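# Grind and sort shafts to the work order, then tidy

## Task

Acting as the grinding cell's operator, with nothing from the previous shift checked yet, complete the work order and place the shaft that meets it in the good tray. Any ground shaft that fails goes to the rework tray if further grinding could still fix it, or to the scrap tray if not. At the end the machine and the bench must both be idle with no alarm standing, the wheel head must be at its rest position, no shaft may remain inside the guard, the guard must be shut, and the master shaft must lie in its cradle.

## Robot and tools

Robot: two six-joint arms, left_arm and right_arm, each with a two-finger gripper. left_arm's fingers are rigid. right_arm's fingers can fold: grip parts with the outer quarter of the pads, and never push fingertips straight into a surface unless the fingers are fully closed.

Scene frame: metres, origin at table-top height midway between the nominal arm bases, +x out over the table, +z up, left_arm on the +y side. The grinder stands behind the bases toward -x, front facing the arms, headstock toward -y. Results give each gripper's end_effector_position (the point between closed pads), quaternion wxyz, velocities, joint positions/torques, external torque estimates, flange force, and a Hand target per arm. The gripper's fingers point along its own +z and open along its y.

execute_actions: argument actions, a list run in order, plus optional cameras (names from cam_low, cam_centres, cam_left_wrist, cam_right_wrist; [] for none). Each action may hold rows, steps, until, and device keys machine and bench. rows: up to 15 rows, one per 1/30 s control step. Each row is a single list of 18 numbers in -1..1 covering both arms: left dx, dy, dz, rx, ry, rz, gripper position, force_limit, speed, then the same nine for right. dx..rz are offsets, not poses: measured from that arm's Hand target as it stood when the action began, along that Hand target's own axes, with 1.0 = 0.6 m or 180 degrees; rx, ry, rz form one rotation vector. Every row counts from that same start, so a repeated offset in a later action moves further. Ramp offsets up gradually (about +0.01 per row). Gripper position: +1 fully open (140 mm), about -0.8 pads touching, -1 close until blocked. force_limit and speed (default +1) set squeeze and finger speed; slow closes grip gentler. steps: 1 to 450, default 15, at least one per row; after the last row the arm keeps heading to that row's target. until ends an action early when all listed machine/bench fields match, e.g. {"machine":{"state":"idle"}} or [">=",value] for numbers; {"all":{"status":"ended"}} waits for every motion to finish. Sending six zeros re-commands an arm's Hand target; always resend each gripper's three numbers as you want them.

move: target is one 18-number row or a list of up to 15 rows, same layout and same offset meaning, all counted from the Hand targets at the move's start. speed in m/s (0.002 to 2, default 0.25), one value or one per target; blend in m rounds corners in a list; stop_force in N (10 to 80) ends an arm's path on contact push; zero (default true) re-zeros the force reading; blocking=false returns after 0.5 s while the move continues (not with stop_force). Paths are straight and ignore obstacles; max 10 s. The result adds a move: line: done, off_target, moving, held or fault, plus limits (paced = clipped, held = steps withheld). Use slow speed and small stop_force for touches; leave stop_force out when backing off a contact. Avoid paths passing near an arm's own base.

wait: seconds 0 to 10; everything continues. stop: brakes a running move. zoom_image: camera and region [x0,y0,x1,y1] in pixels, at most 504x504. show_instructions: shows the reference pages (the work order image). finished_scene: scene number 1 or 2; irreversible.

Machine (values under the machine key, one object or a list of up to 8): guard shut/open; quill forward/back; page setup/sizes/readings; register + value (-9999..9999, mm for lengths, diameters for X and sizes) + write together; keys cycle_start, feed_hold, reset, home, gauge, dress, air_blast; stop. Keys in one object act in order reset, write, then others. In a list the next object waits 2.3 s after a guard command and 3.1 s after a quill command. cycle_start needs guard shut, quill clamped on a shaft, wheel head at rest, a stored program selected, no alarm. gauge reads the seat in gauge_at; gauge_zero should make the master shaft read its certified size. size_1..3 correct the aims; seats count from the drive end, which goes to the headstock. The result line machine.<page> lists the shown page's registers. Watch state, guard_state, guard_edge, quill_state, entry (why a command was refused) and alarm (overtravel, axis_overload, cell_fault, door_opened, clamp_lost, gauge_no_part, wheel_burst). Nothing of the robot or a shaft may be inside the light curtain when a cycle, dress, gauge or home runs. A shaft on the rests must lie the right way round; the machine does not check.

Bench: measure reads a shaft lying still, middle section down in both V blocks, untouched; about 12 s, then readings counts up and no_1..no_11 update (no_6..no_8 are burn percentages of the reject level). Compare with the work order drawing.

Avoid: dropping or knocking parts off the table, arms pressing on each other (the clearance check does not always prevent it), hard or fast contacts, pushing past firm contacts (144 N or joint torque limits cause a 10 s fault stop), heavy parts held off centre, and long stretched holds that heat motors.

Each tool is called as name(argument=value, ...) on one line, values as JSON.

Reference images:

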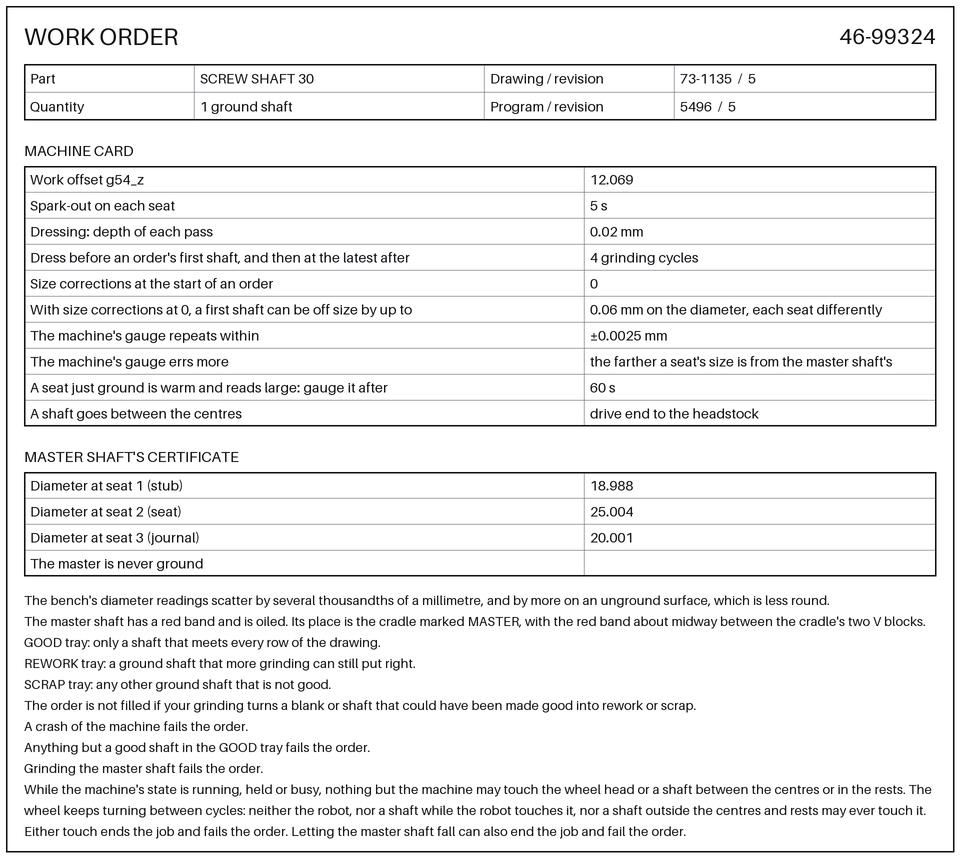

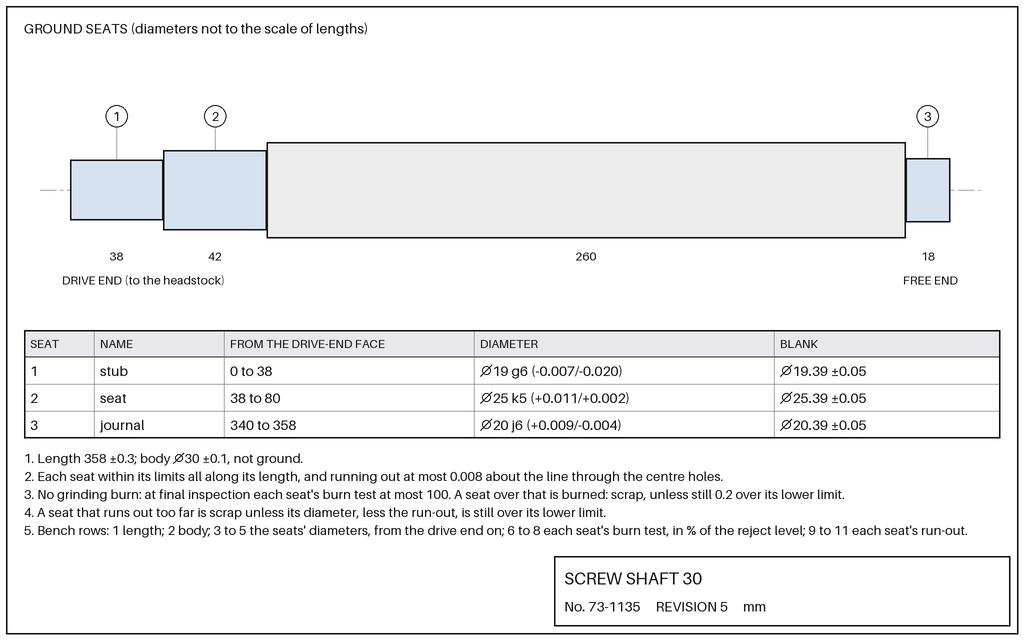

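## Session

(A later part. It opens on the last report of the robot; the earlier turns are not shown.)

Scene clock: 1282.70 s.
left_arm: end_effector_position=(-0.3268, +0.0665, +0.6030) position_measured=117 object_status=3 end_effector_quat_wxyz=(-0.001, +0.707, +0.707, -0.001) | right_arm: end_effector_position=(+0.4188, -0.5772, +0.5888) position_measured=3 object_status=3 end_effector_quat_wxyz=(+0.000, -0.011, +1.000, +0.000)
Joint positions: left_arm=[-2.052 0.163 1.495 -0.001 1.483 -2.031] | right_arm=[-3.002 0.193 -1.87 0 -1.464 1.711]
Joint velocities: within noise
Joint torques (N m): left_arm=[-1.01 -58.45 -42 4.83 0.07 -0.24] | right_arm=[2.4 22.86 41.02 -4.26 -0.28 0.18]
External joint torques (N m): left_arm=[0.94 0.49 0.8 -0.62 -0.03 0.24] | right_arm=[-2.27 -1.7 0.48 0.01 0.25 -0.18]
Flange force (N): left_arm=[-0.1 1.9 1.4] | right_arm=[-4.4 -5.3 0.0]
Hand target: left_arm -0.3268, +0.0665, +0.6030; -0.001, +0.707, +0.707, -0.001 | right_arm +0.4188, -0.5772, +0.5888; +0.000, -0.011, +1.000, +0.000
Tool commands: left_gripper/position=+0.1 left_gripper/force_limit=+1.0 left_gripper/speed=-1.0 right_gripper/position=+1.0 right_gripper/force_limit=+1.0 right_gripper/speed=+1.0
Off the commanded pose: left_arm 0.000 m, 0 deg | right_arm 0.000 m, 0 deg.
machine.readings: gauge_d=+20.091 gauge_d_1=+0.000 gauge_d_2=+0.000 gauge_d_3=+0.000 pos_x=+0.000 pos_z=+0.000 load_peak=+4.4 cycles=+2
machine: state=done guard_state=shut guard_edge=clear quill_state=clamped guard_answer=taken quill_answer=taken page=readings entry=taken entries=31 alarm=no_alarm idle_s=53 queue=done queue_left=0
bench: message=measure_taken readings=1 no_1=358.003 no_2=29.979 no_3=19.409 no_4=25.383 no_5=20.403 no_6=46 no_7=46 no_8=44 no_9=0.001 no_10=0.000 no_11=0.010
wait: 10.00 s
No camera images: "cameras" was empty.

wait(seconds=9, cameras=[])

execute_actions(actions=[{"machine": [{"register": "gauge_at", "value": 1, "write": true, "gauge": true}, {"register": "gauge_at", "value": 2, "write": true, "gauge": true}, {"register": "gauge_at", "value": 3, "write": true, "gauge": true}], "steps": 450, "until": {"machine": {"queue": "done", "state": "done"}}}], cameras=[])

execute_actions(actions=[{"machine": [{"register": "gauge_at", "value": 1, "write": true, "gauge": true}, {"register": "gauge_at", "value": 2, "write": true, "gauge": true}, {"register": "gauge_at", "value": 3, "write": true, "gauge": true}], "steps": 450, "until": {"machine": {"queue": "done", "state": "done"}}}], cameras=[])

execute_actions(actions=[{"machine": [{"register": "gauge_at", "value": 1, "write": true, "gauge": true}, {"register": "gauge_at", "value": 2, "write": true, "gauge": true}, {"register": "gauge_at", "value": 3, "write": true, "gauge": true}], "steps": 450, "until": {"machine": {"queue": "done", "state": "done"}}}], cameras=[])

Scene clock: 1297.77 s.
left_arm: end_effector_position=(-0.3268, +0.0665, +0.6030) position_measured=117 object_status=3 end_effector_quat_wxyz=(-0.001, +0.707, +0.707, -0.001) | right_arm: end_effector_position=(+0.4188, -0.5772, +0.5888) position_measured=3 object_status=3 end_effector_quat_wxyz=(+0.000, -0.011, +1.000, +0.000)
Joint positions: left_arm=[-2.052 0.163 1.495 -0.001 1.483 -2.031] | right_arm=[-3.002 0.193 -1.87 0 -1.464 1.711]
Joint velocities: within noise
Joint torques (N m): left_arm=[-0.85 -58.72 -42 4.83 0.15 -0.11] | right_arm=[2.52 22.84 41.08 -4.33 -0.3 0.18]
External joint torques (N m): left_arm=[0.9 0.24 0.73 -0.61 -0.1 0.11] | right_arm=[-2.5 -0.94 0.31 0.08 0.24 -0.18]
Flange force (N): left_arm=[0.3 1.8 1.4] | right_arm=[-2.9 -5.9 0.1]
Hand target: left_arm -0.3268, +0.0665, +0.6030; -0.001, +0.707, +0.707, -0.001 | right_arm +0.4188, -0.5772, +0.5888; +0.000, -0.011, +1.000, +0.000
Tool commands: left_gripper/position=+0.1 left_gripper/force_limit=+1.0 left_gripper/speed=-1.0 right_gripper/position=+1.0 right_gripper/force_limit=+1.0 right_gripper/speed=+1.0
Off the commanded pose: left_arm 0.000 m, 0 deg | right_arm 0.000 m, 0 deg.
machine.readings: gauge_d=+20.091 gauge_d_1=+0.000 gauge_d_2=+0.000 gauge_d_3=+0.000 pos_x=+0.000 pos_z=+0.000 load_peak=+4.4 cycles=+2
machine: state=done guard_state=shut guard_edge=clear quill_state=clamped guard_answer=taken quill_answer=taken page=readings entry=taken entries=31 alarm=no_alarm idle_s=68 queue=done queue_left=0
bench: message=measure_taken readings=1 no_1=358.003 no_2=29.979 no_3=19.409 no_4=25.383 no_5=20.403 no_6=46 no_7=46 no_8=44 no_9=0.001 no_10=0.000 no_11=0.010
wait: 9.00 s; at rest from the start
No camera images: "cameras" was empty.

Scene clock: 1310.10 s.
left_arm: end_effector_position=(-0.3268, +0.0665, +0.6030) position_measured=117 object_status=3 end_effector_quat_wxyz=(-0.001, +0.707, +0.707, -0.001) | right_arm: end_effector_position=(+0.4188, -0.5772, +0.5888) position_measured=3 object_status=3 end_effector_quat_wxyz=(+0.000, -0.011, +1.000, +0.000)
Joint positions: left_arm=[-2.052 0.163 1.495 -0.001 1.483 -2.031] | right_arm=[-3.002 0.193 -1.87 0 -1.464 1.711]
Joint velocities: within noise
Joint torques (N m): left_arm=[-0.44 -58.83 -42.48 4.87 0.24 -0.26] | right_arm=[2.63 23.07 41.13 -4.25 -0.26 0.17]
External joint torques (N m): left_arm=[0.45 1.04 1.35 -0.67 -0.21 0.26] | right_arm=[-2.47 -1.53 0.26 0.02 0.21 -0.17]
Flange force (N): left_arm=[0.4 1.4 2.7] | right_arm=[-3.8 -5.8 0.2]
Hand target: left_arm -0.3268, +0.0665, +0.6030; -0.001, +0.707, +0.707, -0.001 | right_arm +0.4188, -0.5772, +0.5888; +0.000, -0.011, +1.000, +0.000
Tool commands: left_gripper/position=+0.1 left_gripper/force_limit=+1.0 left_gripper/speed=-1.0 right_gripper/position=+1.0 right_gripper/force_limit=+1.0 right_gripper/speed=+1.0
Off the commanded pose: left_arm 0.000 m, 0 deg | right_arm 0.000 m, 0 deg.
machine.readings: gauge_d=+20.024 gauge_d_1=+19.011 gauge_d_2=+25.030 gauge_d_3=+20.024 pos_x=+0.000 pos_z=+0.000 load_peak=+4.4 cycles=+2
machine: state=done guard_state=shut guard_edge=clear quill_state=clamped guard_answer=taken quill_answer=taken page=readings entry=taken entries=37 alarm=no_alarm idle_s=80 queue=done queue_left=0
bench: message=measure_taken readings=1 no_1=358.003 no_2=29.979 no_3=19.409 no_4=25.383 no_5=20.403 no_6=46 no_7=46 no_8=44 no_9=0.001 no_10=0.000 no_11=0.010
No camera images: "cameras" was empty.

Scene clock: 1322.43 s.
left_arm: end_effector_position=(-0.3268, +0.0665, +0.6030) position_measured=117 object_status=3 end_effector_quat_wxyz=(-0.001, +0.707, +0.707, -0.001) | right_arm: end_effector_position=(+0.4188, -0.5772, +0.5888) position_measured=3 object_status=3 end_effector_quat_wxyz=(+0.000, -0.011, +1.000, +0.000)
Joint positions: left_arm=[-2.052 0.163 1.495 -0.001 1.483 -2.031] | right_arm=[-3.002 0.193 -1.87 0 -1.464 1.711]
Joint velocities: within noise
Joint torques (N m): left_arm=[-1.51 -57.74 -42.13 4.77 0.22 -0.23] | right_arm=[2.26 22.77 41.19 -4.29 -0.29 0.15]
External joint torques (N m): left_arm=[1.65 -0.97 0.72 -0.54 -0.17 0.23] | right_arm=[-2.12 -1.12 0.29 0.05 0.24 -0.15]
Flange force (N): left_arm=[1.5 3.8 1.3] | right_arm=[-3.1 -5.0 0.2]
Hand target: left_arm -0.3268, +0.0665, +0.6030; -0.001, +0.707, +0.707, -0.001 | right_arm +0.4188, -0.5772, +0.5888; +0.000, -0.011, +1.000, +0.000
Tool commands: left_gripper/position=+0.1 left_gripper/force_limit=+1.0 left_gripper/speed=-1.0 right_gripper/position=+1.0 right_gripper/force_limit=+1.0 right_gripper/speed=+1.0
Off the commanded pose: left_arm 0.000 m, 0 deg | right_arm 0.000 m, 0 deg.
machine.readings: gauge_d=+20.024 gauge_d_1=+19.012 gauge_d_2=+25.029 gauge_d_3=+20.024 pos_x=+0.000 pos_z=+0.000 load_peak=+4.4 cycles=+2
machine: state=done guard_state=shut guard_edge=clear quill_state=clamped guard_answer=taken quill_answer=taken page=readings entry=taken entries=43 alarm=no_alarm idle_s=92 queue=done queue_left=0
bench: message=measure_taken readings=1 no_1=358.003 no_2=29.979 no_3=19.409 no_4=25.383 no_5=20.403 no_6=46 no_7=46 no_8=44 no_9=0.001 no_10=0.000 no_11=0.010
No camera images: "cameras" was empty.

Scene clock: 1334.77 s.
left_arm: end_effector_position=(-0.3268, +0.0665, +0.6030) position_measured=117 object_status=3 end_effector_quat_wxyz=(-0.001, +0.707, +0.707, -0.001) | right_arm: end_effector_position=(+0.4188, -0.5772, +0.5888) position_measured=3 object_status=3 end_effector_quat_wxyz=(+0.000, -0.011, +1.000, +0.000)
Joint positions: left_arm=[-2.052 0.163 1.495 -0.001 1.483 -2.031] | right_arm=[-3.002 0.193 -1.87 0 -1.464 1.711]
Joint velocities: within noise
Joint torques (N m): left_arm=[-1.63 -58.29 -41.98 4.82 0.2 -0.16] | right_arm=[2.5 22.81 41.05 -4.29 -0.26 0.16]
External joint torques (N m): left_arm=[1.74 0.32 0.88 -0.62 -0.16 0.16] | right_arm=[-2.3 -1.2 0.4 0.05 0.21 -0.16]
Flange force (N): left_arm=[-0.2 3.1 1.8] | right_arm=[-3.4 -5.4 -0.1]
Hand target: left_arm -0.3268, +0.0665, +0.6030; -0.001, +0.707, +0.707, -0.001 | right_arm +0.4188, -0.5772, +0.5888; +0.000, -0.011, +1.000, +0.000
Tool commands: left_gripper/position=+0.1 left_gripper/force_limit=+1.0 left_gripper/speed=-1.0 right_gripper/position=+1.0 right_gripper/force_limit=+1.0 right_gripper/speed=+1.0
Off the commanded pose: left_arm 0.000 m, 0 deg | right_arm 0.000 m, 0 deg.
machine.readings: gauge_d=+20.024 gauge_d_1=+19.012 gauge_d_2=+25.030 gauge_d_3=+20.024 pos_x=+0.000 pos_z=+0.000 load_peak=+4.4 cycles=+2
machine: state=done guard_state=shut guard_edge=clear quill_state=clamped guard_answer=taken quill_answer=taken page=readings entry=taken entries=49 alarm=no_alarm idle_s=104 queue=done queue_left=0
bench: message=measure_taken readings=1 no_1=358.003 no_2=29.979 no_3=19.409 no_4=25.383 no_5=20.403 no_6=46 no_7=46 no_8=44 no_9=0.001 no_10=0.000 no_11=0.010
No camera images: "cameras" was empty.

execute_actions(actions=[{"machine": [{"register": "size_1", "value": -0.0005, "write": true}, {"register": "size_2", "value": -0.0024, "write": true}, {"register": "size_3", "value": -0.01, "write": true}, {"page": "sizes"}], "steps": 60, "until": {"machine": {"queue": "done"}}}], cameras=[])

Scene clock: 1343.60 s.
left_arm: end_effector_position=(-0.3268, +0.0665, +0.6030) position_measured=117 object_status=3 end_effector_quat_wxyz=(-0.001, +0.707, +0.707, -0.001) | right_arm: end_effector_position=(+0.4188, -0.5772, +0.5888) position_measured=3 object_status=3 end_effector_quat_wxyz=(+0.000, -0.011, +1.000, +0.000)
Joint positions: left_arm=[-2.052 0.163 1.495 -0.001 1.483 -2.031] | right_arm=[-3.002 0.193 -1.87 0 -1.464 1.711]
Joint velocities: within noise
Joint torques (N m): left_arm=[-1.12 -58.19 -42.01 4.83 0.14 -0.16] | right_arm=[2.45 22.73 40.95 -4.3 -0.31 0.2]
External joint torques (N m): left_arm=[1.24 -0.15 0.8 -0.62 -0.09 0.16] | right_arm=[-2.47 -0.84 0.39 0.06 0.25 -0.2]
Flange force (N): left_arm=[0.7 2.6 1.5] | right_arm=[-2.9 -5.9 0.0]
Hand target: left_arm -0.3268, +0.0665, +0.6030; -0.001, +0.707, +0.707, -0.001 | right_arm +0.4188, -0.5772, +0.5888; +0.000, -0.011, +1.000, +0.000
Tool commands: left_gripper/position=+0.1 left_gripper/force_limit=+1.0 left_gripper/speed=-1.0 right_gripper/position=+1.0 right_gripper/force_limit=+1.0 right_gripper/speed=+1.0
Off the commanded pose: left_arm 0.000 m, 0 deg | right_arm 0.000 m, 0 deg.
machine.sizes: size_1=-0.001 size_2=-0.002 size_3=-0.010 aim_1=+18.986 aim_2=+25.006 aim_3=+20.003
machine: state=done guard_state=shut guard_edge=clear quill_state=clamped guard_answer=taken quill_answer=taken page=sizes entry=taken entries=52 alarm=no_alarm idle_s=113 queue=done queue_left=0
bench: message=measure_taken readings=1 no_1=358.003 no_2=29.979 no_3=19.409 no_4=25.383 no_5=20.403 no_6=46 no_7=46 no_8=44 no_9=0.001 no_10=0.000 no_11=0.010
No camera images: "cameras" was empty.

execute_actions(actions=[{"machine": {"page": "readings", "cycle_start": true}, "steps": 30}], cameras=[])

execute_actions(actions=[{"steps": 450, "until": {"machine": {"state": ["!=", "running"]}}}, {"steps": 450, "until": {"machine": {"state": ["!=", "running"]}}}, {"steps": 450, "until": {"machine": {"state": ["!=", "running"]}}}], cameras=[])

execute_actions(actions=[{"steps": 450, "until": {"machine": {"state": ["!=", "running"]}}}, {"steps": 450, "until": {"machine": {"state": ["!=", "running"]}}}, {"steps": 450, "until": {"machine": {"state": ["!=", "running"]}}}], cameras=[])

execute_actions(actions=[{"steps": 450, "until": {"machine": {"state": ["!=", "running"]}}}, {"steps": 450, "until": {"machine": {"state": ["!=", "running"]}}}, {"steps": 450, "until": {"machine": {"state": ["!=", "running"]}}}], cameras=[])

execute_actions(actions=[{"steps": 450, "until": {"machine": {"state": ["!=", "running"]}}}, {"steps": 450, "until": {"machine": {"state": ["!=", "running"]}}}, {"steps": 450, "until": {"machine": {"state": ["!=", "running"]}}}], cameras=[])

execute_actions(actions=[{"steps": 450, "until": {"machine": {"state": ["!=", "running"]}}}, {"steps": 450, "until": {"machine": {"state": ["!=", "running"]}}}, {"steps": 450, "until": {"machine": {"state": ["!=", "running"]}}}], cameras=[])

execute_actions(actions=[{"steps": 450, "until": {"machine": {"state": ["!=", "running"]}}}, {"steps": 450, "until": {"machine": {"state": ["!=", "running"]}}}, {"steps": 450, "until": {"machine": {"state": ["!=", "running"]}}}], cameras=[])

Scene clock: 1353.30 s.
left_arm: end_effector_position=(-0.3268, +0.0665, +0.6030) position_measured=117 object_status=3 end_effector_quat_wxyz=(-0.001, +0.707, +0.707, -0.001) | right_arm: end_effector_position=(+0.4188, -0.5772, +0.5888) position_measured=3 object_status=3 end_effector_quat_wxyz=(+0.000, -0.011, +1.000, +0.000)
Joint positions: left_arm=[-2.052 0.163 1.495 -0.001 1.483 -2.031] | right_arm=[-3.002 0.193 -1.87 0 -1.464 1.711]
Joint velocities: within noise
Joint torques (N m): left_arm=[-1.14 -58.37 -41.93 4.87 0.16 -0.17] | right_arm=[2.6 22.8 41.08 -4.29 -0.3 0.21]
External joint torques (N m): left_arm=[1.14 0.42 0.75 -0.67 -0.12 0.17] | right_arm=[-2.6 -1.31 0.36 0.04 0.25 -0.21]
Flange force (N): left_arm=[-0.2 2.1 1.5] | right_arm=[-3.7 -6.2 0.1]
Hand target: left_arm -0.3268, +0.0665, +0.6030; -0.001, +0.707, +0.707, -0.001 | right_arm +0.4188, -0.5772, +0.5888; +0.000, -0.011, +1.000, +0.000
Tool commands: left_gripper/position=+0.1 left_gripper/force_limit=+1.0 left_gripper/speed=-1.0 right_gripper/position=+1.0 right_gripper/force_limit=+1.0 right_gripper/speed=+1.0
Off the commanded pose: left_arm 0.000 m, 0 deg | right_arm 0.000 m, 0 deg.
machine.readings: gauge_d=+20.024 gauge_d_1=+0.000 gauge_d_2=+0.000 gauge_d_3=+0.000 pos_x=-154.000 pos_z=+19.000 load_peak=+0.0 cycles=+2
machine: state=running guard_state=shut guard_edge=clear quill_state=clamped guard_answer=taken quill_answer=taken page=readings entry=taken entries=53 alarm=no_alarm idle_s=123 queue=running queue_left=0
bench: message=measure_taken readings=1 no_1=358.003 no_2=29.979 no_3=19.409 no_4=25.383 no_5=20.403 no_6=46 no_7=46 no_8=44 no_9=0.001 no_10=0.000 no_11=0.010
No camera images: "cameras" was empty.

Scene clock: 1398.50 s.
left_arm: end_effector_position=(-0.3268, +0.0665, +0.6030) position_measured=117 object_status=3 end_effector_quat_wxyz=(-0.001, +0.707, +0.707, -0.001) | right_arm: end_effector_position=(+0.4188, -0.5772, +0.5888) position_measured=3 object_status=3 end_effector_quat_wxyz=(+0.000, -0.011, +1.000, +0.000)
Joint positions: left_arm=[-2.052 0.163 1.495 -0.001 1.483 -2.031] | right_arm=[-3.002 0.193 -1.87 0 -1.464 1.711]
Joint velocities: within noise
Joint torques (N m): left_arm=[-1.25 -58.49 -41.94 4.79 0.18 -0.14] | right_arm=[2.8 22.84 41.12 -4.28 -0.28 0.2]
External joint torques (N m): left_arm=[1.16 1.31 0.99 -0.61 -0.15 0.14] | right_arm=[-2.69 -0.97 0.41 0.03 0.23 -0.2]
External joint torques at the end of the 1st action: left_arm=[1.33 0.33 0.93 -0.65 -0.17 0.24] | right_arm=[-2.4 -1.47 0.29 0.05 0.23 -0.22]
External joint torques at the end of the 2nd action: left_arm=[1.41 -0.04 0.99 -0.7 -0.17 0.13] | right_arm=[-2.17 -2.07 0.21 0.09 0.25 -0.17]
Flange force (N): left_arm=[-1.0 1.7 2.1] | right_arm=[-3.2 -6.4 -0.1]
Flange force at the end of the 1st action (N): left_arm=[0.1 2.6 1.8] | right_arm=[-3.8 -5.8 0.2]
Flange force at the end of the 2nd action (N): left_arm=[0.8 2.9 1.9] | right_arm=[-4.6 -5.1 0.5]
Hand target: left_arm -0.3268, +0.0665, +0.6030; -0.001, +0.707, +0.707, -0.001 | right_arm +0.4188, -0.5772, +0.5888; +0.000, -0.011, +1.000, +0.000
Tool commands: left_gripper/position=+0.1 left_gripper/force_limit=+1.0 left_gripper/speed=-1.0 right_gripper/position=+1.0 right_gripper/force_limit=+1.0 right_gripper/speed=+1.0
Off the commanded pose: left_arm 0.000 m, 0 deg | right_arm 0.000 m, 0 deg.
machine.readings: gauge_d=+20.024 gauge_d_1=+0.000 gauge_d_2=+0.000 gauge_d_3=+0.000 pos_x=-369.389 pos_z=+19.000 load_peak=+0.0 cycles=+2
machine: state=running guard_state=shut guard_edge=clear quill_state=clamped guard_answer=taken quill_answer=taken page=readings entry=taken entries=53 alarm=no_alarm idle_s=167 queue=running queue_left=0
bench: message=measure_taken readings=1 no_1=358.003 no_2=29.979 no_3=19.409 no_4=25.383 no_5=20.403 no_6=46 no_7=46 no_8=44 no_9=0.001 no_10=0.000 no_11=0.010
No camera images: "cameras" was empty.

Scene clock: 1443.70 s.
left_arm: end_effector_position=(-0.3268, +0.0665, +0.6030) position_measured=117 object_status=3 end_effector_quat_wxyz=(-0.001, +0.707, +0.707, -0.001) | right_arm: end_effector_position=(+0.4188, -0.5772, +0.5888) position_measured=3 object_status=3 end_effector_quat_wxyz=(+0.000, -0.011, +1.000, +0.000)
Joint positions: left_arm=[-2.052 0.163 1.495 -0.001 1.483 -2.031] | right_arm=[-3.002 0.193 -1.87 0 -1.464 1.711]
Joint velocities: within noise
Joint torques (N m): left_arm=[-1.39 -59.05 -42.38 4.78 0.15 -0.13] | right_arm=[2.89 22.79 41.1 -4.31 -0.29 0.22]
External joint torques (N m): left_arm=[1.51 0.68 1.09 -0.56 -0.11 0.13] | right_arm=[-2.96 -0.9 0.46 0.05 0.24 -0.22]
External joint torques at the end of the 1st action: left_arm=[0.81 0.67 0.8 -0.66 -0.17 0.19] | right_arm=[-1.96 -1.36 0.39 0.07 0.21 -0.21]
External joint torques at the end of the 2nd action: left_arm=[0.78 -0.25 0.58 -0.53 -0.13 0.13] | right_arm=[-2.68 -1.08 0.39 0.04 0.24 -0.2]
Flange force (N): left_arm=[-0.2 2.6 2.1] | right_arm=[-3.2 -7.1 -0.2]
Flange force at the end of the 1st action (N): left_arm=[-0.2 1.6 1.7] | right_arm=[-3.6 -4.7 0.0]
Flange force at the end of the 2nd action (N): left_arm=[0.8 1.9 1.1] | right_arm=[-3.3 -6.4 0.0]
Hand target: left_arm -0.3268, +0.0665, +0.6030; -0.001, +0.707, +0.707, -0.001 | right_arm +0.4188, -0.5772, +0.5888; +0.000, -0.011, +1.000, +0.000
Tool commands: left_gripper/position=+0.1 left_gripper/force_limit=+1.0 left_gripper/speed=-1.0 right_gripper/position=+1.0 right_gripper/force_limit=+1.0 right_gripper/speed=+1.0
Off the commanded pose: left_arm 0.000 m, 0 deg | right_arm 0.000 m, 0 deg.
machine.readings: gauge_d=+20.024 gauge_d_1=+0.000 gauge_d_2=+0.000 gauge_d_3=+0.000 pos_x=-271.544 pos_z=+59.000 load_peak=+3.1 cycles=+2
machine: state=running guard_state=shut guard_edge=clear quill_state=clamped guard_answer=taken quill_answer=taken page=readings entry=taken entries=53 alarm=no_alarm idle_s=212 queue=running queue_left=0
bench: message=measure_taken readings=1 no_1=358.003 no_2=29.979 no_3=19.409 no_4=25.383 no_5=20.403 no_6=46 no_7=46 no_8=44 no_9=0.001 no_10=0.000 no_11=0.010
No camera images: "cameras" was empty.

Scene clock: 1488.90 s.
left_arm: end_effector_position=(-0.3268, +0.0665, +0.6030) position_measured=117 object_status=3 end_effector_quat_wxyz=(-0.001, +0.707, +0.707, -0.001) | right_arm: end_effector_position=(+0.4188, -0.5772, +0.5888) position_measured=3 object_status=3 end_effector_quat_wxyz=(+0.000, -0.011, +1.000, +0.000)
Joint positions: left_arm=[-2.052 0.163 1.495 -0.001 1.483 -2.031] | right_arm=[-3.002 0.193 -1.87 0 -1.464 1.711]
Joint velocities: within noise
Joint torques (N m): left_arm=[-1.6 -58.96 -42.24 4.8 0.14 -0.14] | right_arm=[2.44 22.64 41.15 -4.33 -0.27 0.15]
External joint torques (N m): left_arm=[1.67 1.07 1.07 -0.59 -0.1 0.14] | right_arm=[-2.39 -0.76 0.36 0.08 0.22 -0.15]
External joint torques at the end of the 1st action: left_arm=[1 0.14 0.81 -0.71 -0.14 0.21] | right_arm=[-2.4 -0.64 0.34 0.05 0.22 -0.14]
External joint torques at the end of the 2nd action: left_arm=[1.42 0.15 0.91 -0.66 -0.16 0.25] | right_arm=[-2.27 -0.92 0.46 0.02 0.24 -0.19]
Flange force (N): left_arm=[-0.9 2.6 2.1] | right_arm=[-2.6 -5.7 -0.1]
Flange force at the end of the 1st action (N): left_arm=[0.4 2.2 1.6] | right_arm=[-2.4 -5.7 0.0]
Flange force at the end of the 2nd action (N): left_arm=[0.3 2.9 1.8] | right_arm=[-3.0 -5.4 -0.2]
Hand target: left_arm -0.3268, +0.0665, +0.6030; -0.001, +0.707, +0.707, -0.001 | right_arm +0.4188, -0.5772, +0.5888; +0.000, -0.011, +1.000, +0.000
Tool commands: left_gripper/position=+0.1 left_gripper/force_limit=+1.0 left_gripper/speed=-1.0 right_gripper/position=+1.0 right_gripper/force_limit=+1.0 right_gripper/speed=+1.0
Off the commanded pose: left_arm 0.000 m, 0 deg | right_arm 0.000 m, 0 deg.
machine.readings: gauge_d=+20.024 gauge_d_1=+0.000 gauge_d_2=+0.000 gauge_d_3=+0.000 pos_x=-363.397 pos_z=+59.000 load_peak=+3.1 cycles=+2
machine: state=running guard_state=shut guard_edge=clear quill_state=clamped guard_answer=taken quill_answer=taken page=readings entry=taken entries=53 alarm=no_alarm idle_s=257 queue=running queue_left=0
bench: message=measure_taken readings=1 no_1=358.003 no_2=29.979 no_3=19.409 no_4=25.383 no_5=20.403 no_6=46 no_7=46 no_8=44 no_9=0.001 no_10=0.000 no_11=0.010
No camera images: "cameras" was empty.

Scene clock: 1534.10 s.
left_arm: end_effector_position=(-0.3268, +0.0665, +0.6030) position_measured=117 object_status=3 end_effector_quat_wxyz=(-0.001, +0.707, +0.707, -0.001) | right_arm: end_effector_position=(+0.4188, -0.5772, +0.5888) position_measured=3 object_status=3 end_effector_quat_wxyz=(+0.000, -0.011, +1.000, +0.000)
Joint positions: left_arm=[-2.052 0.163 1.495 -0.001 1.483 -2.031] | right_arm=[-3.002 0.193 -1.87 0 -1.464 1.711]
Joint velocities: within noise
Joint torques (N m): left_arm=[-0.97 -58.62 -42.16 4.93 0.09 -0.2] | right_arm=[2.68 22.56 41.13 -4.28 -0.27 0.19]
External joint torques (N m): left_arm=[0.97 0.69 0.94 -0.72 -0.06 0.2] | right_arm=[-2.43 -1.82 -0.1 0.08 0.22 -0.19]
External joint torques at the end of the 1st action: left_arm=[0.97 0.06 0.95 -0.61 -0.12 0.12] | right_arm=[-2.32 -1.26 0.38 0.07 0.23 -0.18]
External joint torques at the end of the 2nd action: left_arm=[0.91 0.44 1.2 -0.53 -0.18 0.19] | right_arm=[-2.27 -1.91 0.16 0.1 0.22 -0.2]
Flange force (N): left_arm=[-0.1 1.9 1.7] | right_arm=[-3.8 -5.7 0.9]
Flange force at the end of the 1st action (N): left_arm=[0.9 2.2 1.8] | right_arm=[-3.5 -5.5 0.0]
Flange force at the end of the 2nd action (N): left_arm=[0.7 2.1 2.3] | right_arm=[-4.3 -5.4 0.5]
Hand target: left_arm -0.3268, +0.0665, +0.6030; -0.001, +0.707, +0.707, -0.001 | right_arm +0.4188, -0.5772, +0.5888; +0.000, -0.011, +1.000, +0.000
Tool commands: left_gripper/position=+0.1 left_gripper/force_limit=+1.0 left_gripper/speed=-1.0 right_gripper/position=+1.0 right_gripper/force_limit=+1.0 right_gripper/speed=+1.0
Off the commanded pose: left_arm 0.000 m, 0 deg | right_arm 0.000 m, 0 deg.
machine.readings: gauge_d=+20.024 gauge_d_1=+0.000 gauge_d_2=+0.000 gauge_d_3=+0.000 pos_x=-205.106 pos_z=+349.000 load_peak=+4.6 cycles=+2
machine: state=running guard_state=shut guard_edge=clear quill_state=clamped guard_answer=taken quill_answer=taken page=readings entry=taken entries=53 alarm=no_alarm idle_s=302 queue=running queue_left=0
bench: message=measure_taken readings=1 no_1=358.003 no_2=29.979 no_3=19.409 no_4=25.383 no_5=20.403 no_6=46 no_7=46 no_8=44 no_9=0.001 no_10=0.000 no_11=0.010
No camera images: "cameras" was empty.

Scene clock: 1579.30 s.
left_arm: end_effector_position=(-0.3268, +0.0665, +0.6030) position_measured=117 object_status=3 end_effector_quat_wxyz=(-0.001, +0.707, +0.707, -0.001) | right_arm: end_effector_position=(+0.4188, -0.5772, +0.5888) position_measured=3 object_status=3 end_effector_quat_wxyz=(+0.000, -0.011, +1.000, +0.000)
Joint positions: left_arm=[-2.052 0.163 1.495 -0.001 1.483 -2.031] | right_arm=[-3.002 0.193 -1.87 0 -1.464 1.711]
Joint velocities: within noise
Joint torques (N m): left_arm=[-1.05 -58.04 -42.01 4.75 0.21 -0.12] | right_arm=[2.53 22.93 41 -4.3 -0.27 0.14]
External joint torques (N m): left_arm=[1.15 0.2 0.9 -0.55 -0.16 0.12] | right_arm=[-2.58 -0.61 0.55 0.04 0.21 -0.14]
External joint torques at the end of the 1st action: left_arm=[1.53 -0.47 0.46 -0.62 -0.16 0.17] | right_arm=[-2.32 -1.32 0.16 0.06 0.22 -0.18]
External joint torques at the end of the 2nd action: left_arm=[1.1 -0.01 0.98 -0.65 -0.15 0.2] | right_arm=[-2.02 -0.72 0.5 0.1 0.26 -0.17]
Flange force (N): left_arm=[0.5 2.3 1.8] | right_arm=[-2.7 -6.0 -0.4]
Flange force at the end of the 1st action (N): left_arm=[0.4 3.0 1.0] | right_arm=[-3.3 -5.5 0.4]
Flange force at the end of the 2nd action (N): left_arm=[0.9 2.5 1.9] | right_arm=[-2.7 -4.9 -0.2]
Hand target: left_arm -0.3268, +0.0665, +0.6030; -0.001, +0.707, +0.707, -0.001 | right_arm +0.4188, -0.5772, +0.5888; +0.000, -0.011, +1.000, +0.000
Tool commands: left_gripper/position=+0.1 left_gripper/force_limit=+1.0 left_gripper/speed=-1.0 right_gripper/position=+1.0 right_gripper/force_limit=+1.0 right_gripper/speed=+1.0
Off the commanded pose: left_arm 0.000 m, 0 deg | right_arm 0.000 m, 0 deg.
machine.readings: gauge_d=+20.024 gauge_d_1=+0.000 gauge_d_2=+0.000 gauge_d_3=+0.000 pos_x=-368.392 pos_z=+349.000 load_peak=+4.6 cycles=+2
machine: state=running guard_state=shut guard_edge=clear quill_state=clamped guard_answer=taken quill_answer=taken page=readings entry=taken entries=53 alarm=no_alarm idle_s=346 queue=running queue_left=0
bench: message=measure_taken readings=1 no_1=358.003 no_2=29.979 no_3=19.409 no_4=25.383 no_5=20.403 no_6=46 no_7=46 no_8=44 no_9=0.001 no_10=0.000 no_11=0.010
No camera images: "cameras" was empty.

Scene clock: 1624.50 s.
left_arm: end_effector_position=(-0.3268, +0.0665, +0.6030) position_measured=117 object_status=3 end_effector_quat_wxyz=(-0.001, +0.707, +0.707, -0.001) | right_arm: end_effector_position=(+0.4188, -0.5772, +0.5888) position_measured=3 object_status=3 end_effector_quat_wxyz=(+0.000, -0.011, +1.000, +0.000)
Joint positions: left_arm=[-2.052 0.163 1.495 -0.001 1.483 -2.031] | right_arm=[-3.002 0.193 -1.87 0 -1.464 1.711]
Joint velocities: within noise
Joint torques (N m): left_arm=[-0.67 -58.82 -41.99 4.73 0.22 -0.23] | right_arm=[2.76 22.52 41.12 -4.28 -0.33 0.21]
External joint torques (N m): left_arm=[0.7 1.93 1.14 -0.55 -0.19 0.22] | right_arm=[-2.73 -0.54 0.39 0.03 0.27 -0.21]
External joint torques at the end of the 1st action: left_arm=[1.37 0.58 0.97 -0.63 -0.14 0.14] | right_arm=[-2.51 -1.22 0.39 0.08 0.24 -0.17]
External joint torques at the end of the 2nd action: left_arm=[1.27 0.41 0.6 -0.62 -0.14 0.19] | right_arm=[-2.49 -1.32 0.16 0.04 0.23 -0.2]
Flange force (N): left_arm=[-1.4 0.9 2.5] | right_arm=[-2.5 -6.6 -0.1]
Flange force at the end of the 1st action (N): left_arm=[-0.2 2.4 1.9] | right_arm=[-3.5 -5.9 0.0]
Flange force at the end of the 2nd action (N): left_arm=[-0.5 2.2 1.3] | right_arm=[-3.4 -6.0 0.4]
Hand target: left_arm -0.3268, +0.0665, +0.6030; -0.001, +0.707, +0.707, -0.001 | right_arm +0.4188, -0.5772, +0.5888; +0.000, -0.011, +1.000, +0.000
Tool commands: left_gripper/position=+0.1 left_gripper/force_limit=+1.0 left_gripper/speed=-1.0 right_gripper/position=+1.0 right_gripper/force_limit=+1.0 right_gripper/speed=+1.0
Off the commanded pose: left_arm 0.000 m, 0 deg | right_arm 0.000 m, 0 deg.
machine.readings: gauge_d=+20.024 gauge_d_1=+0.000 gauge_d_2=+0.000 gauge_d_3=+0.000 pos_x=+0.000 pos_z=+90.672 load_peak=+4.6 cycles=+2
machine: state=running guard_state=shut guard_edge=clear quill_state=clamped guard_answer=taken quill_answer=taken page=readings entry=taken entries=53 alarm=no_alarm idle_s=391 queue=running queue_left=0
bench: message=measure_taken readings=1 no_1=358.003 no_2=29.979 no_3=19.409 no_4=25.383 no_5=20.403 no_6=46 no_7=46 no_8=44 no_9=0.001 no_10=0.000 no_11=0.010
No camera images: "cameras" was empty.

execute_actions(actions=[{"steps": 450, "until": {"machine": {"state": ["!=", "running"]}}}], cameras=[])

wait(seconds=10, cameras=[])

wait(seconds=10, cameras=[])

wait(seconds=10, cameras=[])

wait(seconds=10, cameras=[])

wait(seconds=10, cameras=[])

wait(seconds=10, cameras=[])

wait(seconds=3, cameras=[])

execute_actions(actions=[{"machine": [{"register": "gauge_at", "value": 1, "write": true, "gauge": true}, {"register": "gauge_at", "value": 2, "write": true, "gauge": true}, {"register": "gauge_at", "value": 3, "write": true, "gauge": true}], "steps": 450, "until": {"machine": {"queue": "done", "state": "done"}}}], cameras=[])

execute_actions(actions=[{"machine": [{"register": "gauge_at", "value": 1, "write": true, "gauge": true}, {"register": "gauge_at", "value": 2, "write": true, "gauge": true}, {"register": "gauge_at", "value": 3, "write": true, "gauge": true}], "steps": 450, "until": {"machine": {"queue": "done", "state": "done"}}}], cameras=[])

execute_actions(actions=[{"machine": [{"register": "gauge_at", "value": 1, "write": true, "gauge": true}, {"register": "gauge_at", "value": 2, "write": true, "gauge": true}, {"register": "gauge_at", "value": 3, "write": true, "gauge": true}], "steps": 450, "until": {"machine": {"queue": "done", "state": "done"}}}], cameras=[])

Scene clock: 1634.33 s.
left_arm: end_effector_position=(-0.3268, +0.0665, +0.6030) position_measured=117 object_status=3 end_effector_quat_wxyz=(-0.001, +0.707, +0.707, -0.001) | right_arm: end_effector_position=(+0.4188, -0.5772, +0.5888) position_measured=3 object_status=3 end_effector_quat_wxyz=(+0.000, -0.011, +1.000, +0.000)
Joint positions: left_arm=[-2.052 0.163 1.495 -0.001 1.483 -2.031] | right_arm=[-3.002 0.193 -1.87 0 -1.464 1.711]
Joint velocities: within noise
Joint torques (N m): left_arm=[-1.17 -59.42 -42 4.81 0.1 -0.16] | right_arm=[2.7 22.55 41.05 -4.29 -0.26 0.17]
External joint torques (N m): left_arm=[1.25 1.19 0.78 -0.6 -0.06 0.16] | right_arm=[-2.72 -0.37 0.69 0.01 0.21 -0.17]
Flange force (N): left_arm=[-1.3 1.8 1.5] | right_arm=[-2.5 -6.4 -0.7]
Hand target: left_arm -0.3268, +0.0665, +0.6030; -0.001, +0.707, +0.707, -0.001 | right_arm +0.4188, -0.5772, +0.5888; +0.000, -0.011, +1.000, +0.000
Tool commands: left_gripper/position=+0.1 left_gripper/force_limit=+1.0 left_gripper/speed=-1.0 right_gripper/position=+1.0 right_gripper/force_limit=+1.0 right_gripper/speed=+1.0
Off the commanded pose: left_arm 0.000 m, 0 deg | right_arm 0.000 m, 0 deg.
machine.readings: gauge_d=+20.024 gauge_d_1=+0.000 gauge_d_2=+0.000 gauge_d_3=+0.000 pos_x=+0.000 pos_z=+0.000 load_peak=+4.6 cycles=+3
machine: state=done guard_state=shut guard_edge=clear quill_state=clamped guard_answer=taken quill_answer=taken page=readings entry=taken entries=53 alarm=no_alarm idle_s=9 queue=done queue_left=0
bench: message=measure_taken readings=1 no_1=358.003 no_2=29.979 no_3=19.409 no_4=25.383 no_5=20.403 no_6=46 no_7=46 no_8=44 no_9=0.001 no_10=0.000 no_11=0.010
No camera images: "cameras" was empty.

Scene clock: 1644.33 s.
left_arm: end_effector_position=(-0.3268, +0.0665, +0.6030) position_measured=117 object_status=3 end_effector_quat_wxyz=(-0.001, +0.707, +0.707, -0.001) | right_arm: end_effector_position=(+0.4188, -0.5772, +0.5888) position_measured=3 object_status=3 end_effector_quat_wxyz=(+0.000, -0.011, +1.000, +0.000)
Joint positions: left_arm=[-2.052 0.163 1.495 -0.001 1.483 -2.031] | right_arm=[-3.002 0.193 -1.87 0 -1.464 1.711]
Joint velocities: within noise
Joint torques (N m): left_arm=[-0.8 -58.38 -42.01 4.89 0.13 -0.1] | right_arm=[2.41 22.82 41.16 -4.28 -0.27 0.18]
External joint torques (N m): left_arm=[0.79 0.69 0.99 -0.7 -0.09 0.1] | right_arm=[-2.16 -1.29 0.25 0.05 0.22 -0.18]
Flange force (N): left_arm=[0.1 1.5 1.9] | right_arm=[-3.3 -5.1 0.2]
Hand target: left_arm -0.3268, +0.0665, +0.6030; -0.001, +0.707, +0.707, -0.001 | right_arm +0.4188, -0.5772, +0.5888; +0.000, -0.011, +1.000, +0.000
Tool commands: left_gripper/position=+0.1 left_gripper/force_limit=+1.0 left_gripper/speed=-1.0 right_gripper/position=+1.0 right_gripper/force_limit=+1.0 right_gripper/speed=+1.0
Off the commanded pose: left_arm 0.000 m, 0 deg | right_arm 0.000 m, 0 deg.
machine.readings: gauge_d=+20.024 gauge_d_1=+0.000 gauge_d_2=+0.000 gauge_d_3=+0.000 pos_x=+0.000 pos_z=+0.000 load_peak=+4.6 cycles=+3
machine: state=done guard_state=shut guard_edge=clear quill_state=clamped guard_answer=taken quill_answer=taken page=readings entry=taken entries=53 alarm=no_alarm idle_s=18 queue=done queue_left=0
bench: message=measure_taken readings=1 no_1=358.003 no_2=29.979 no_3=19.409 no_4=25.383 no_5=20.403 no_6=46 no_7=46 no_8=44 no_9=0.001 no_10=0.000 no_11=0.010
wait: 10.00 s
No camera images: "cameras" was empty.

Scene clock: 1654.33 s.
left_arm: end_effector_position=(-0.3268, +0.0665, +0.6030) position_measured=117 object_status=3 end_effector_quat_wxyz=(-0.001, +0.707, +0.707, -0.001) | right_arm: end_effector_position=(+0.4188, -0.5772, +0.5888) position_measured=3 object_status=3 end_effector_quat_wxyz=(+0.000, -0.011, +1.000, +0.000)
Joint positions: left_arm=[-2.052 0.163 1.495 -0.001 1.483 -2.031] | right_arm=[-3.002 0.193 -1.87 0 -1.464 1.711]
Joint velocities: within noise
Joint torques (N m): left_arm=[-1.58 -58.31 -41.91 4.86 0.21 -0.2] | right_arm=[2.56 22.59 41.19 -4.27 -0.32 0.21]
External joint torques (N m): left_arm=[1.59 0.59 0.86 -0.66 -0.17 0.2] | right_arm=[-2.56 -0.82 0.4 0 0.28 -0.21]
Flange force (N): left_arm=[-0.5 2.7 1.8] | right_arm=[-2.9 -6.1 0.0]
Hand target: left_arm -0.3268, +0.0665, +0.6030; -0.001, +0.707, +0.707, -0.001 | right_arm +0.4188, -0.5772, +0.5888; +0.000, -0.011, +1.000, +0.000
Tool commands: left_gripper/position=+0.1 left_gripper/force_limit=+1.0 left_gripper/speed=-1.0 right_gripper/position=+1.0 right_gripper/force_limit=+1.0 right_gripper/speed=+1.0
Off the commanded pose: left_arm 0.000 m, 0 deg | right_arm 0.000 m, 0 deg.
machine.readings: gauge_d=+20.024 gauge_d_1=+0.000 gauge_d_2=+0.000 gauge_d_3=+0.000 pos_x=+0.000 pos_z=+0.000 load_peak=+4.6 cycles=+3
machine: state=done guard_state=shut guard_edge=clear quill_state=clamped guard_answer=taken quill_answer=taken page=readings entry=taken entries=53 alarm=no_alarm idle_s=28 queue=done queue_left=0
bench: message=measure_taken readings=1 no_1=358.003 no_2=29.979 no_3=19.409 no_4=25.383 no_5=20.403 no_6=46 no_7=46 no_8=44 no_9=0.001 no_10=0.000 no_11=0.010
wait: 10.00 s
No camera images: "cameras" was empty.

Scene clock: 1664.33 s.
left_arm: end_effector_position=(-0.3268, +0.0665, +0.6030) position_measured=117 object_status=3 end_effector_quat_wxyz=(-0.001, +0.707, +0.707, -0.001) | right_arm: end_effector_position=(+0.4188, -0.5772, +0.5888) position_measured=3 object_status=3 end_effector_quat_wxyz=(+0.000, -0.011, +1.000, +0.000)
Joint positions: left_arm=[-2.052 0.163 1.495 -0.001 1.483 -2.031] | right_arm=[-3.002 0.193 -1.87 0 -1.464 1.711]
Joint velocities: within noise
Joint torques (N m): left_arm=[-1.05 -58.53 -42.08 4.8 0.21 -0.14] | right_arm=[2.43 22.52 41.04 -4.29 -0.26 0.17]
External joint torques (N m): left_arm=[1.18 0.2 0.87 -0.59 -0.17 0.14] | right_arm=[-2.34 -1.06 0.25 0.06 0.2 -0.17]
Flange force (N): left_arm=[0.4 2.4 1.7] | right_arm=[-3.0 -5.6 0.2]
Hand target: left_arm -0.3268, +0.0665, +0.6030; -0.001, +0.707, +0.707, -0.001 | right_arm +0.4188, -0.5772, +0.5888; +0.000, -0.011, +1.000, +0.000
Tool commands: left_gripper/position=+0.1 left_gripper/force_limit=+1.0 left_gripper/speed=-1.0 right_gripper/position=+1.0 right_gripper/force_limit=+1.0 right_gripper/speed=+1.0
Off the commanded pose: left_arm 0.000 m, 0 deg | right_arm 0.000 m, 0 deg.
machine.readings: gauge_d=+20.024 gauge_d_1=+0.000 gauge_d_2=+0.000 gauge_d_3=+0.000 pos_x=+0.000 pos_z=+0.000 load_peak=+4.6 cycles=+3
machine: state=done guard_state=shut guard_edge=clear quill_state=clamped guard_answer=taken quill_answer=taken page=readings entry=taken entries=53 alarm=no_alarm idle_s=38 queue=done queue_left=0
bench: message=measure_taken readings=1 no_1=358.003 no_2=29.979 no_3=19.409 no_4=25.383 no_5=20.403 no_6=46 no_7=46 no_8=44 no_9=0.001 no_10=0.000 no_11=0.010
wait: 10.00 s
No camera images: "cameras" was empty.

Scene clock: 1674.33 s.
left_arm: end_effector_position=(-0.3268, +0.0665, +0.6030) position_measured=117 object_status=3 end_effector_quat_wxyz=(-0.001, +0.707, +0.707, -0.001) | right_arm: end_effector_position=(+0.4188, -0.5772, +0.5888) position_measured=3 object_status=3 end_effector_quat_wxyz=(+0.000, -0.011, +1.000, +0.000)
Joint positions: left_arm=[-2.052 0.163 1.495 -0.001 1.483 -2.031] | right_arm=[-3.002 0.193 -1.87 0 -1.464 1.711]
Joint velocities: within noise
Joint torques (N m): left_arm=[-0.69 -57.73 -42.19 4.8 0.21 -0.2] | right_arm=[2.56 22.56 41.09 -4.28 -0.31 0.19]
External joint torques (N m): left_arm=[0.6 0.17 1.12 -0.61 -0.18 0.2] | right_arm=[-2.36 -1.29 0.34 0.04 0.26 -0.19]
Flange force (N): left_arm=[1.2 1.9 2.2] | right_arm=[-3.5 -5.6 0.1]
Hand target: left_arm -0.3268, +0.0665, +0.6030; -0.001, +0.707, +0.707, -0.001 | right_arm +0.4188, -0.5772, +0.5888; +0.000, -0.011, +1.000, +0.000
Tool commands: left_gripper/position=+0.1 left_gripper/force_limit=+1.0 left_gripper/speed=-1.0 right_gripper/position=+1.0 right_gripper/force_limit=+1.0 right_gripper/speed=+1.0
Off the commanded pose: left_arm 0.000 m, 0 deg | right_arm 0.000 m, 0 deg.
machine.readings: gauge_d=+20.024 gauge_d_1=+0.000 gauge_d_2=+0.000 gauge_d_3=+0.000 pos_x=+0.000 pos_z=+0.000 load_peak=+4.6 cycles=+3
machine: state=done guard_state=shut guard_edge=clear quill_state=clamped guard_answer=taken quill_answer=taken page=readings entry=taken entries=53 alarm=no_alarm idle_s=48 queue=done queue_left=0
bench: message=measure_taken readings=1 no_1=358.003 no_2=29.979 no_3=19.409 no_4=25.383 no_5=20.403 no_6=46 no_7=46 no_8=44 no_9=0.001 no_10=0.000 no_11=0.010
wait: 10.00 s
No camera images: "cameras" was empty.

Scene clock: 1684.33 s.
left_arm: end_effector_position=(-0.3268, +0.0665, +0.6030) position_measured=117 object_status=3 end_effector_quat_wxyz=(-0.001, +0.707, +0.707, -0.001) | right_arm: end_effector_position=(+0.4188, -0.5772, +0.5888) position_measured=3 object_status=3 end_effector_quat_wxyz=(+0.000, -0.011, +1.000, +0.000)
Joint positions: left_arm=[-2.052 0.163 1.495 -0.001 1.483 -2.031] | right_arm=[-3.002 0.193 -1.87 0 -1.464 1.711]
Joint velocities: within noise
Joint torques (N m): left_arm=[-0.58 -58.9 -42.12 4.78 0.22 -0.1] | right_arm=[2.61 22.92 41.06 -4.29 -0.21 0.16]
External joint torques (N m): left_arm=[0.62 1.17 0.98 -0.57 -0.18 0.1] | right_arm=[-2.6 -1.43 0.31 0.04 0.16 -0.16]
Flange force (N): left_arm=[-0.5 1.0 2.1] | right_arm=[-3.8 -6.1 0.0]
Hand target: left_arm -0.3268, +0.0665, +0.6030; -0.001, +0.707, +0.707, -0.001 | right_arm +0.4188, -0.5772, +0.5888; +0.000, -0.011, +1.000, +0.000
Tool commands: left_gripper/position=+0.1 left_gripper/force_limit=+1.0 left_gripper/speed=-1.0 right_gripper/position=+1.0 right_gripper/force_limit=+1.0 right_gripper/speed=+1.0
Off the commanded pose: left_arm 0.000 m, 0 deg | right_arm 0.000 m, 0 deg.
machine.readings: gauge_d=+20.024 gauge_d_1=+0.000 gauge_d_2=+0.000 gauge_d_3=+0.000 pos_x=+0.000 pos_z=+0.000 load_peak=+4.6 cycles=+3
machine: state=done guard_state=shut guard_edge=clear quill_state=clamped guard_answer=taken quill_answer=taken page=readings entry=taken entries=53 alarm=no_alarm idle_s=58 queue=done queue_left=0
bench: message=measure_taken readings=1 no_1=358.003 no_2=29.979 no_3=19.409 no_4=25.383 no_5=20.403 no_6=46 no_7=46 no_8=44 no_9=0.001 no_10=0.000 no_11=0.010
wait: 10.00 s
No camera images: "cameras" was empty.

Scene clock: 1694.33 s.
left_arm: end_effector_position=(-0.3268, +0.0665, +0.6030) position_measured=117 object_status=3 end_effector_quat_wxyz=(-0.001, +0.707, +0.707, -0.001) | right_arm: end_effector_position=(+0.4188, -0.5772, +0.5888) position_measured=3 object_status=3 end_effector_quat_wxyz=(+0.000, -0.011, +1.000, +0.000)
Joint positions: left_arm=[-2.052 0.163 1.495 -0.001 1.483 -2.031] | right_arm=[-3.002 0.193 -1.87 0 -1.464 1.711]
Joint velocities: within noise
Joint torques (N m): left_arm=[-1.71 -58.13 -41.91 4.8 0.19 -0.19] | right_arm=[2.44 22.67 41.1 -4.33 -0.29 0.18]
External joint torques (N m): left_arm=[1.92 -0.56 0.53 -0.57 -0.15 0.19] | right_arm=[-2.5 -0.59 0.35 0.08 0.23 -0.18]
Flange force (N): left_arm=[0.4 3.7 1.0] | right_arm=[-2.4 -6.0 -0.1]
Hand target: left_arm -0.3268, +0.0665, +0.6030; -0.001, +0.707, +0.707, -0.001 | right_arm +0.4188, -0.5772, +0.5888; +0.000, -0.011, +1.000, +0.000
Tool commands: left_gripper/position=+0.1 left_gripper/force_limit=+1.0 left_gripper/speed=-1.0 right_gripper/position=+1.0 right_gripper/force_limit=+1.0 right_gripper/speed=+1.0
Off the commanded pose: left_arm 0.000 m, 0 deg | right_arm 0.000 m, 0 deg.
machine.readings: gauge_d=+20.024 gauge_d_1=+0.000 gauge_d_2=+0.000 gauge_d_3=+0.000 pos_x=+0.000 pos_z=+0.000 load_peak=+4.6 cycles=+3
machine: state=done guard_state=shut guard_edge=clear quill_state=clamped guard_answer=taken quill_answer=taken page=readings entry=taken entries=53 alarm=no_alarm idle_s=68 queue=done queue_left=0
bench: message=measure_taken readings=1 no_1=358.003 no_2=29.979 no_3=19.409 no_4=25.383 no_5=20.403 no_6=46 no_7=46 no_8=44 no_9=0.001 no_10=0.000 no_11=0.010
wait: 10.00 s
No camera images: "cameras" was empty.

Scene clock: 1697.33 s.
left_arm: end_effector_position=(-0.3268, +0.0665, +0.6030) position_measured=117 object_status=3 end_effector_quat_wxyz=(-0.001, +0.707, +0.707, -0.001) | right_arm: end_effector_position=(+0.4188, -0.5772, +0.5888) position_measured=3 object_status=3 end_effector_quat_wxyz=(+0.000, -0.011, +1.000, +0.000)
Joint positions: left_arm=[-2.052 0.163 1.495 -0.001 1.483 -2.031] | right_arm=[-3.002 0.193 -1.87 0 -1.464 1.711]
Joint velocities: within noise
Joint torques (N m): left_arm=[-0.69 -58.52 -41.97 4.82 0.16 -0.14] | right_arm=[2.59 22.75 40.95 -4.31 -0.27 0.21]
External joint torques (N m): left_arm=[0.73 0.84 0.88 -0.62 -0.12 0.14] | right_arm=[-2.48 -0.83 0.44 0.08 0.21 -0.21]
Flange force (N): left_arm=[-0.3 1.3 1.8] | right_arm=[-2.9 -6.0 -0.2]
Hand target: left_arm -0.3268, +0.0665, +0.6030; -0.001, +0.707, +0.707, -0.001 | right_arm +0.4188, -0.5772, +0.5888; +0.000, -0.011, +1.000, +0.000
Tool commands: left_gripper/position=+0.1 left_gripper/force_limit=+1.0 left_gripper/speed=-1.0 right_gripper/position=+1.0 right_gripper/force_limit=+1.0 right_gripper/speed=+1.0
Off the commanded pose: left_arm 0.000 m, 0 deg | right_arm 0.000 m, 0 deg.
machine.readings: gauge_d=+20.024 gauge_d_1=+0.000 gauge_d_2=+0.000 gauge_d_3=+0.000 pos_x=+0.000 pos_z=+0.000 load_peak=+4.6 cycles=+3
machine: state=done guard_state=shut guard_edge=clear quill_state=clamped guard_answer=taken quill_answer=taken page=readings entry=taken entries=53 alarm=no_alarm idle_s=71 queue=done queue_left=0
bench: message=measure_taken readings=1 no_1=358.003 no_2=29.979 no_3=19.409 no_4=25.383 no_5=20.403 no_6=46 no_7=46 no_8=44 no_9=0.001 no_10=0.000 no_11=0.010
wait: 3.00 s
No camera images: "cameras" was empty.

Scene clock: 1709.67 s.
left_arm: end_effector_position=(-0.3268, +0.0665, +0.6030) position_measured=117 object_status=3 end_effector_quat_wxyz=(-0.001, +0.707, +0.707, -0.001) | right_arm: end_effector_position=(+0.4188, -0.5772, +0.5888) position_measured=3 object_status=3 end_effector_quat_wxyz=(+0.000, -0.011, +1.000, +0.000)
Joint positions: left_arm=[-2.052 0.163 1.495 -0.001 1.483 -2.031] | right_arm=[-3.002 0.193 -1.87 0 -1.464 1.711]
Joint velocities: within noise
Joint torques (N m): left_arm=[-1.09 -58.28 -42.31 4.79 0.21 -0.22] | right_arm=[2.66 22.78 41.09 -4.3 -0.29 0.19]
External joint torques (N m): left_arm=[1.18 0.29 1.12 -0.58 -0.17 0.22] | right_arm=[-2.6 -1.08 0.38 0.05 0.24 -0.19]
Flange force (N): left_arm=[0.6 2.6 2.2] | right_arm=[-3.3 -6.2 0.0]
Hand target: left_arm -0.3268, +0.0665, +0.6030; -0.001, +0.707, +0.707, -0.001 | right_arm +0.4188, -0.5772, +0.5888; +0.000, -0.011, +1.000, +0.000
Tool commands: left_gripper/position=+0.1 left_gripper/force_limit=+1.0 left_gripper/speed=-1.0 right_gripper/position=+1.0 right_gripper/force_limit=+1.0 right_gripper/speed=+1.0
Off the commanded pose: left_arm 0.000 m, 0 deg | right_arm 0.000 m, 0 deg.
machine.readings: gauge_d=+20.006 gauge_d_1=+18.988 gauge_d_2=+25.008 gauge_d_3=+20.006 pos_x=+0.000 pos_z=+0.000 load_peak=+4.6 cycles=+3
machine: state=done guard_state=shut guard_edge=clear quill_state=clamped guard_answer=taken quill_answer=taken page=readings entry=taken entries=59 alarm=no_alarm idle_s=83 queue=done queue_left=0
bench: message=measure_taken readings=1 no_1=358.003 no_2=29.979 no_3=19.409 no_4=25.383 no_5=20.403 no_6=46 no_7=46 no_8=44 no_9=0.001 no_10=0.000 no_11=0.010
No camera images: "cameras" was empty.

Scene clock: 1722.00 s.
left_arm: end_effector_position=(-0.3268, +0.0665, +0.6030) position_measured=117 object_status=3 end_effector_quat_wxyz=(-0.001, +0.707, +0.707, -0.001) | right_arm: end_effector_position=(+0.4188, -0.5772, +0.5888) position_measured=3 object_status=3 end_effector_quat_wxyz=(+0.000, -0.011, +1.000, +0.000)
Joint positions: left_arm=[-2.052 0.163 1.495 -0.001 1.483 -2.031] | right_arm=[-3.002 0.193 -1.87 0 -1.464 1.711]
Joint velocities: within noise
Joint torques (N m): left_arm=[-1.03 -58.37 -41.98 4.78 0.18 -0.21] | right_arm=[2.67 22.77 41.13 -4.32 -0.25 0.17]
External joint torques (N m): left_arm=[1.25 -0.41 0.6 -0.55 -0.13 0.21] | right_arm=[-2.48 -1.57 0.3 0.08 0.21 -0.17]
Flange force (N): left_arm=[0.7 2.7 1.1] | right_arm=[-4.0 -5.8 0.2]
Hand target: left_arm -0.3268, +0.0665, +0.6030; -0.001, +0.707, +0.707, -0.001 | right_arm +0.4188, -0.5772, +0.5888; +0.000, -0.011, +1.000, +0.000
Tool commands: left_gripper/position=+0.1 left_gripper/force_limit=+1.0 left_gripper/speed=-1.0 right_gripper/position=+1.0 right_gripper/force_limit=+1.0 right_gripper/speed=+1.0
Off the commanded pose: left_arm 0.000 m, 0 deg | right_arm 0.000 m, 0 deg.
machine.readings: gauge_d=+20.006 gauge_d_1=+18.988 gauge_d_2=+25.009 gauge_d_3=+20.006 pos_x=+0.000 pos_z=+0.000 load_peak=+4.6 cycles=+3
machine: state=done guard_state=shut guard_edge=clear quill_state=clamped guard_answer=taken quill_answer=taken page=readings entry=taken entries=65 alarm=no_alarm idle_s=95 queue=done queue_left=0
bench: message=measure_taken readings=1 no_1=358.003 no_2=29.979 no_3=19.409 no_4=25.383 no_5=20.403 no_6=46 no_7=46 no_8=44 no_9=0.001 no_10=0.000 no_11=0.010
No camera images: "cameras" was empty.

Scene clock: 1734.33 s.
left_arm: end_effector_position=(-0.3268, +0.0665, +0.6030) position_measured=117 object_status=3 end_effector_quat_wxyz=(-0.001, +0.707, +0.707, -0.001) | right_arm: end_effector_position=(+0.4188, -0.5772, +0.5888) position_measured=3 object_status=3 end_effector_quat_wxyz=(+0.000, -0.011, +1.000, +0.000)
Joint positions: left_arm=[-2.052 0.163 1.495 -0.001 1.483 -2.031] | right_arm=[-3.002 0.193 -1.87 0 -1.464 1.711]
Joint velocities: within noise
Joint torques (N m): left_arm=[-1.16 -58.33 -42.1 4.81 0.22 -0.18] | right_arm=[2.49 22.76 41.07 -4.27 -0.31 0.15]
External joint torques (N m): left_arm=[1.28 -0.05 0.8 -0.59 -0.18 0.18] | right_arm=[-2.39 -1.14 0.46 0.02 0.27 -0.15]
Flange force (N): left_arm=[0.5 2.6 1.6] | right_arm=[-3.4 -5.6 -0.1]
Hand target: left_arm -0.3268, +0.0665, +0.6030; -0.001, +0.707, +0.707, -0.001 | right_arm +0.4188, -0.5772, +0.5888; +0.000, -0.011, +1.000, +0.000
Tool commands: left_gripper/position=+0.1 left_gripper/force_limit=+1.0 left_gripper/speed=-1.0 right_gripper/position=+1.0 right_gripper/force_limit=+1.0 right_gripper/speed=+1.0
Off the commanded pose: left_arm 0.000 m, 0 deg | right_arm 0.000 m, 0 deg.
machine.readings: gauge_d=+20.004 gauge_d_1=+18.988 gauge_d_2=+25.009 gauge_d_3=+20.004 pos_x=+0.000 pos_z=+0.000 load_peak=+4.6 cycles=+3
machine: state=done guard_state=shut guard_edge=clear quill_state=clamped guard_answer=taken quill_answer=taken page=readings entry=taken entries=71 alarm=no_alarm idle_s=108 queue=done queue_left=0
bench: message=measure_taken readings=1 no_1=358.003 no_2=29.979 no_3=19.409 no_4=25.383 no_5=20.403 no_6=46 no_7=46 no_8=44 no_9=0.001 no_10=0.000 no_11=0.010
No camera images: "cameras" was empty.


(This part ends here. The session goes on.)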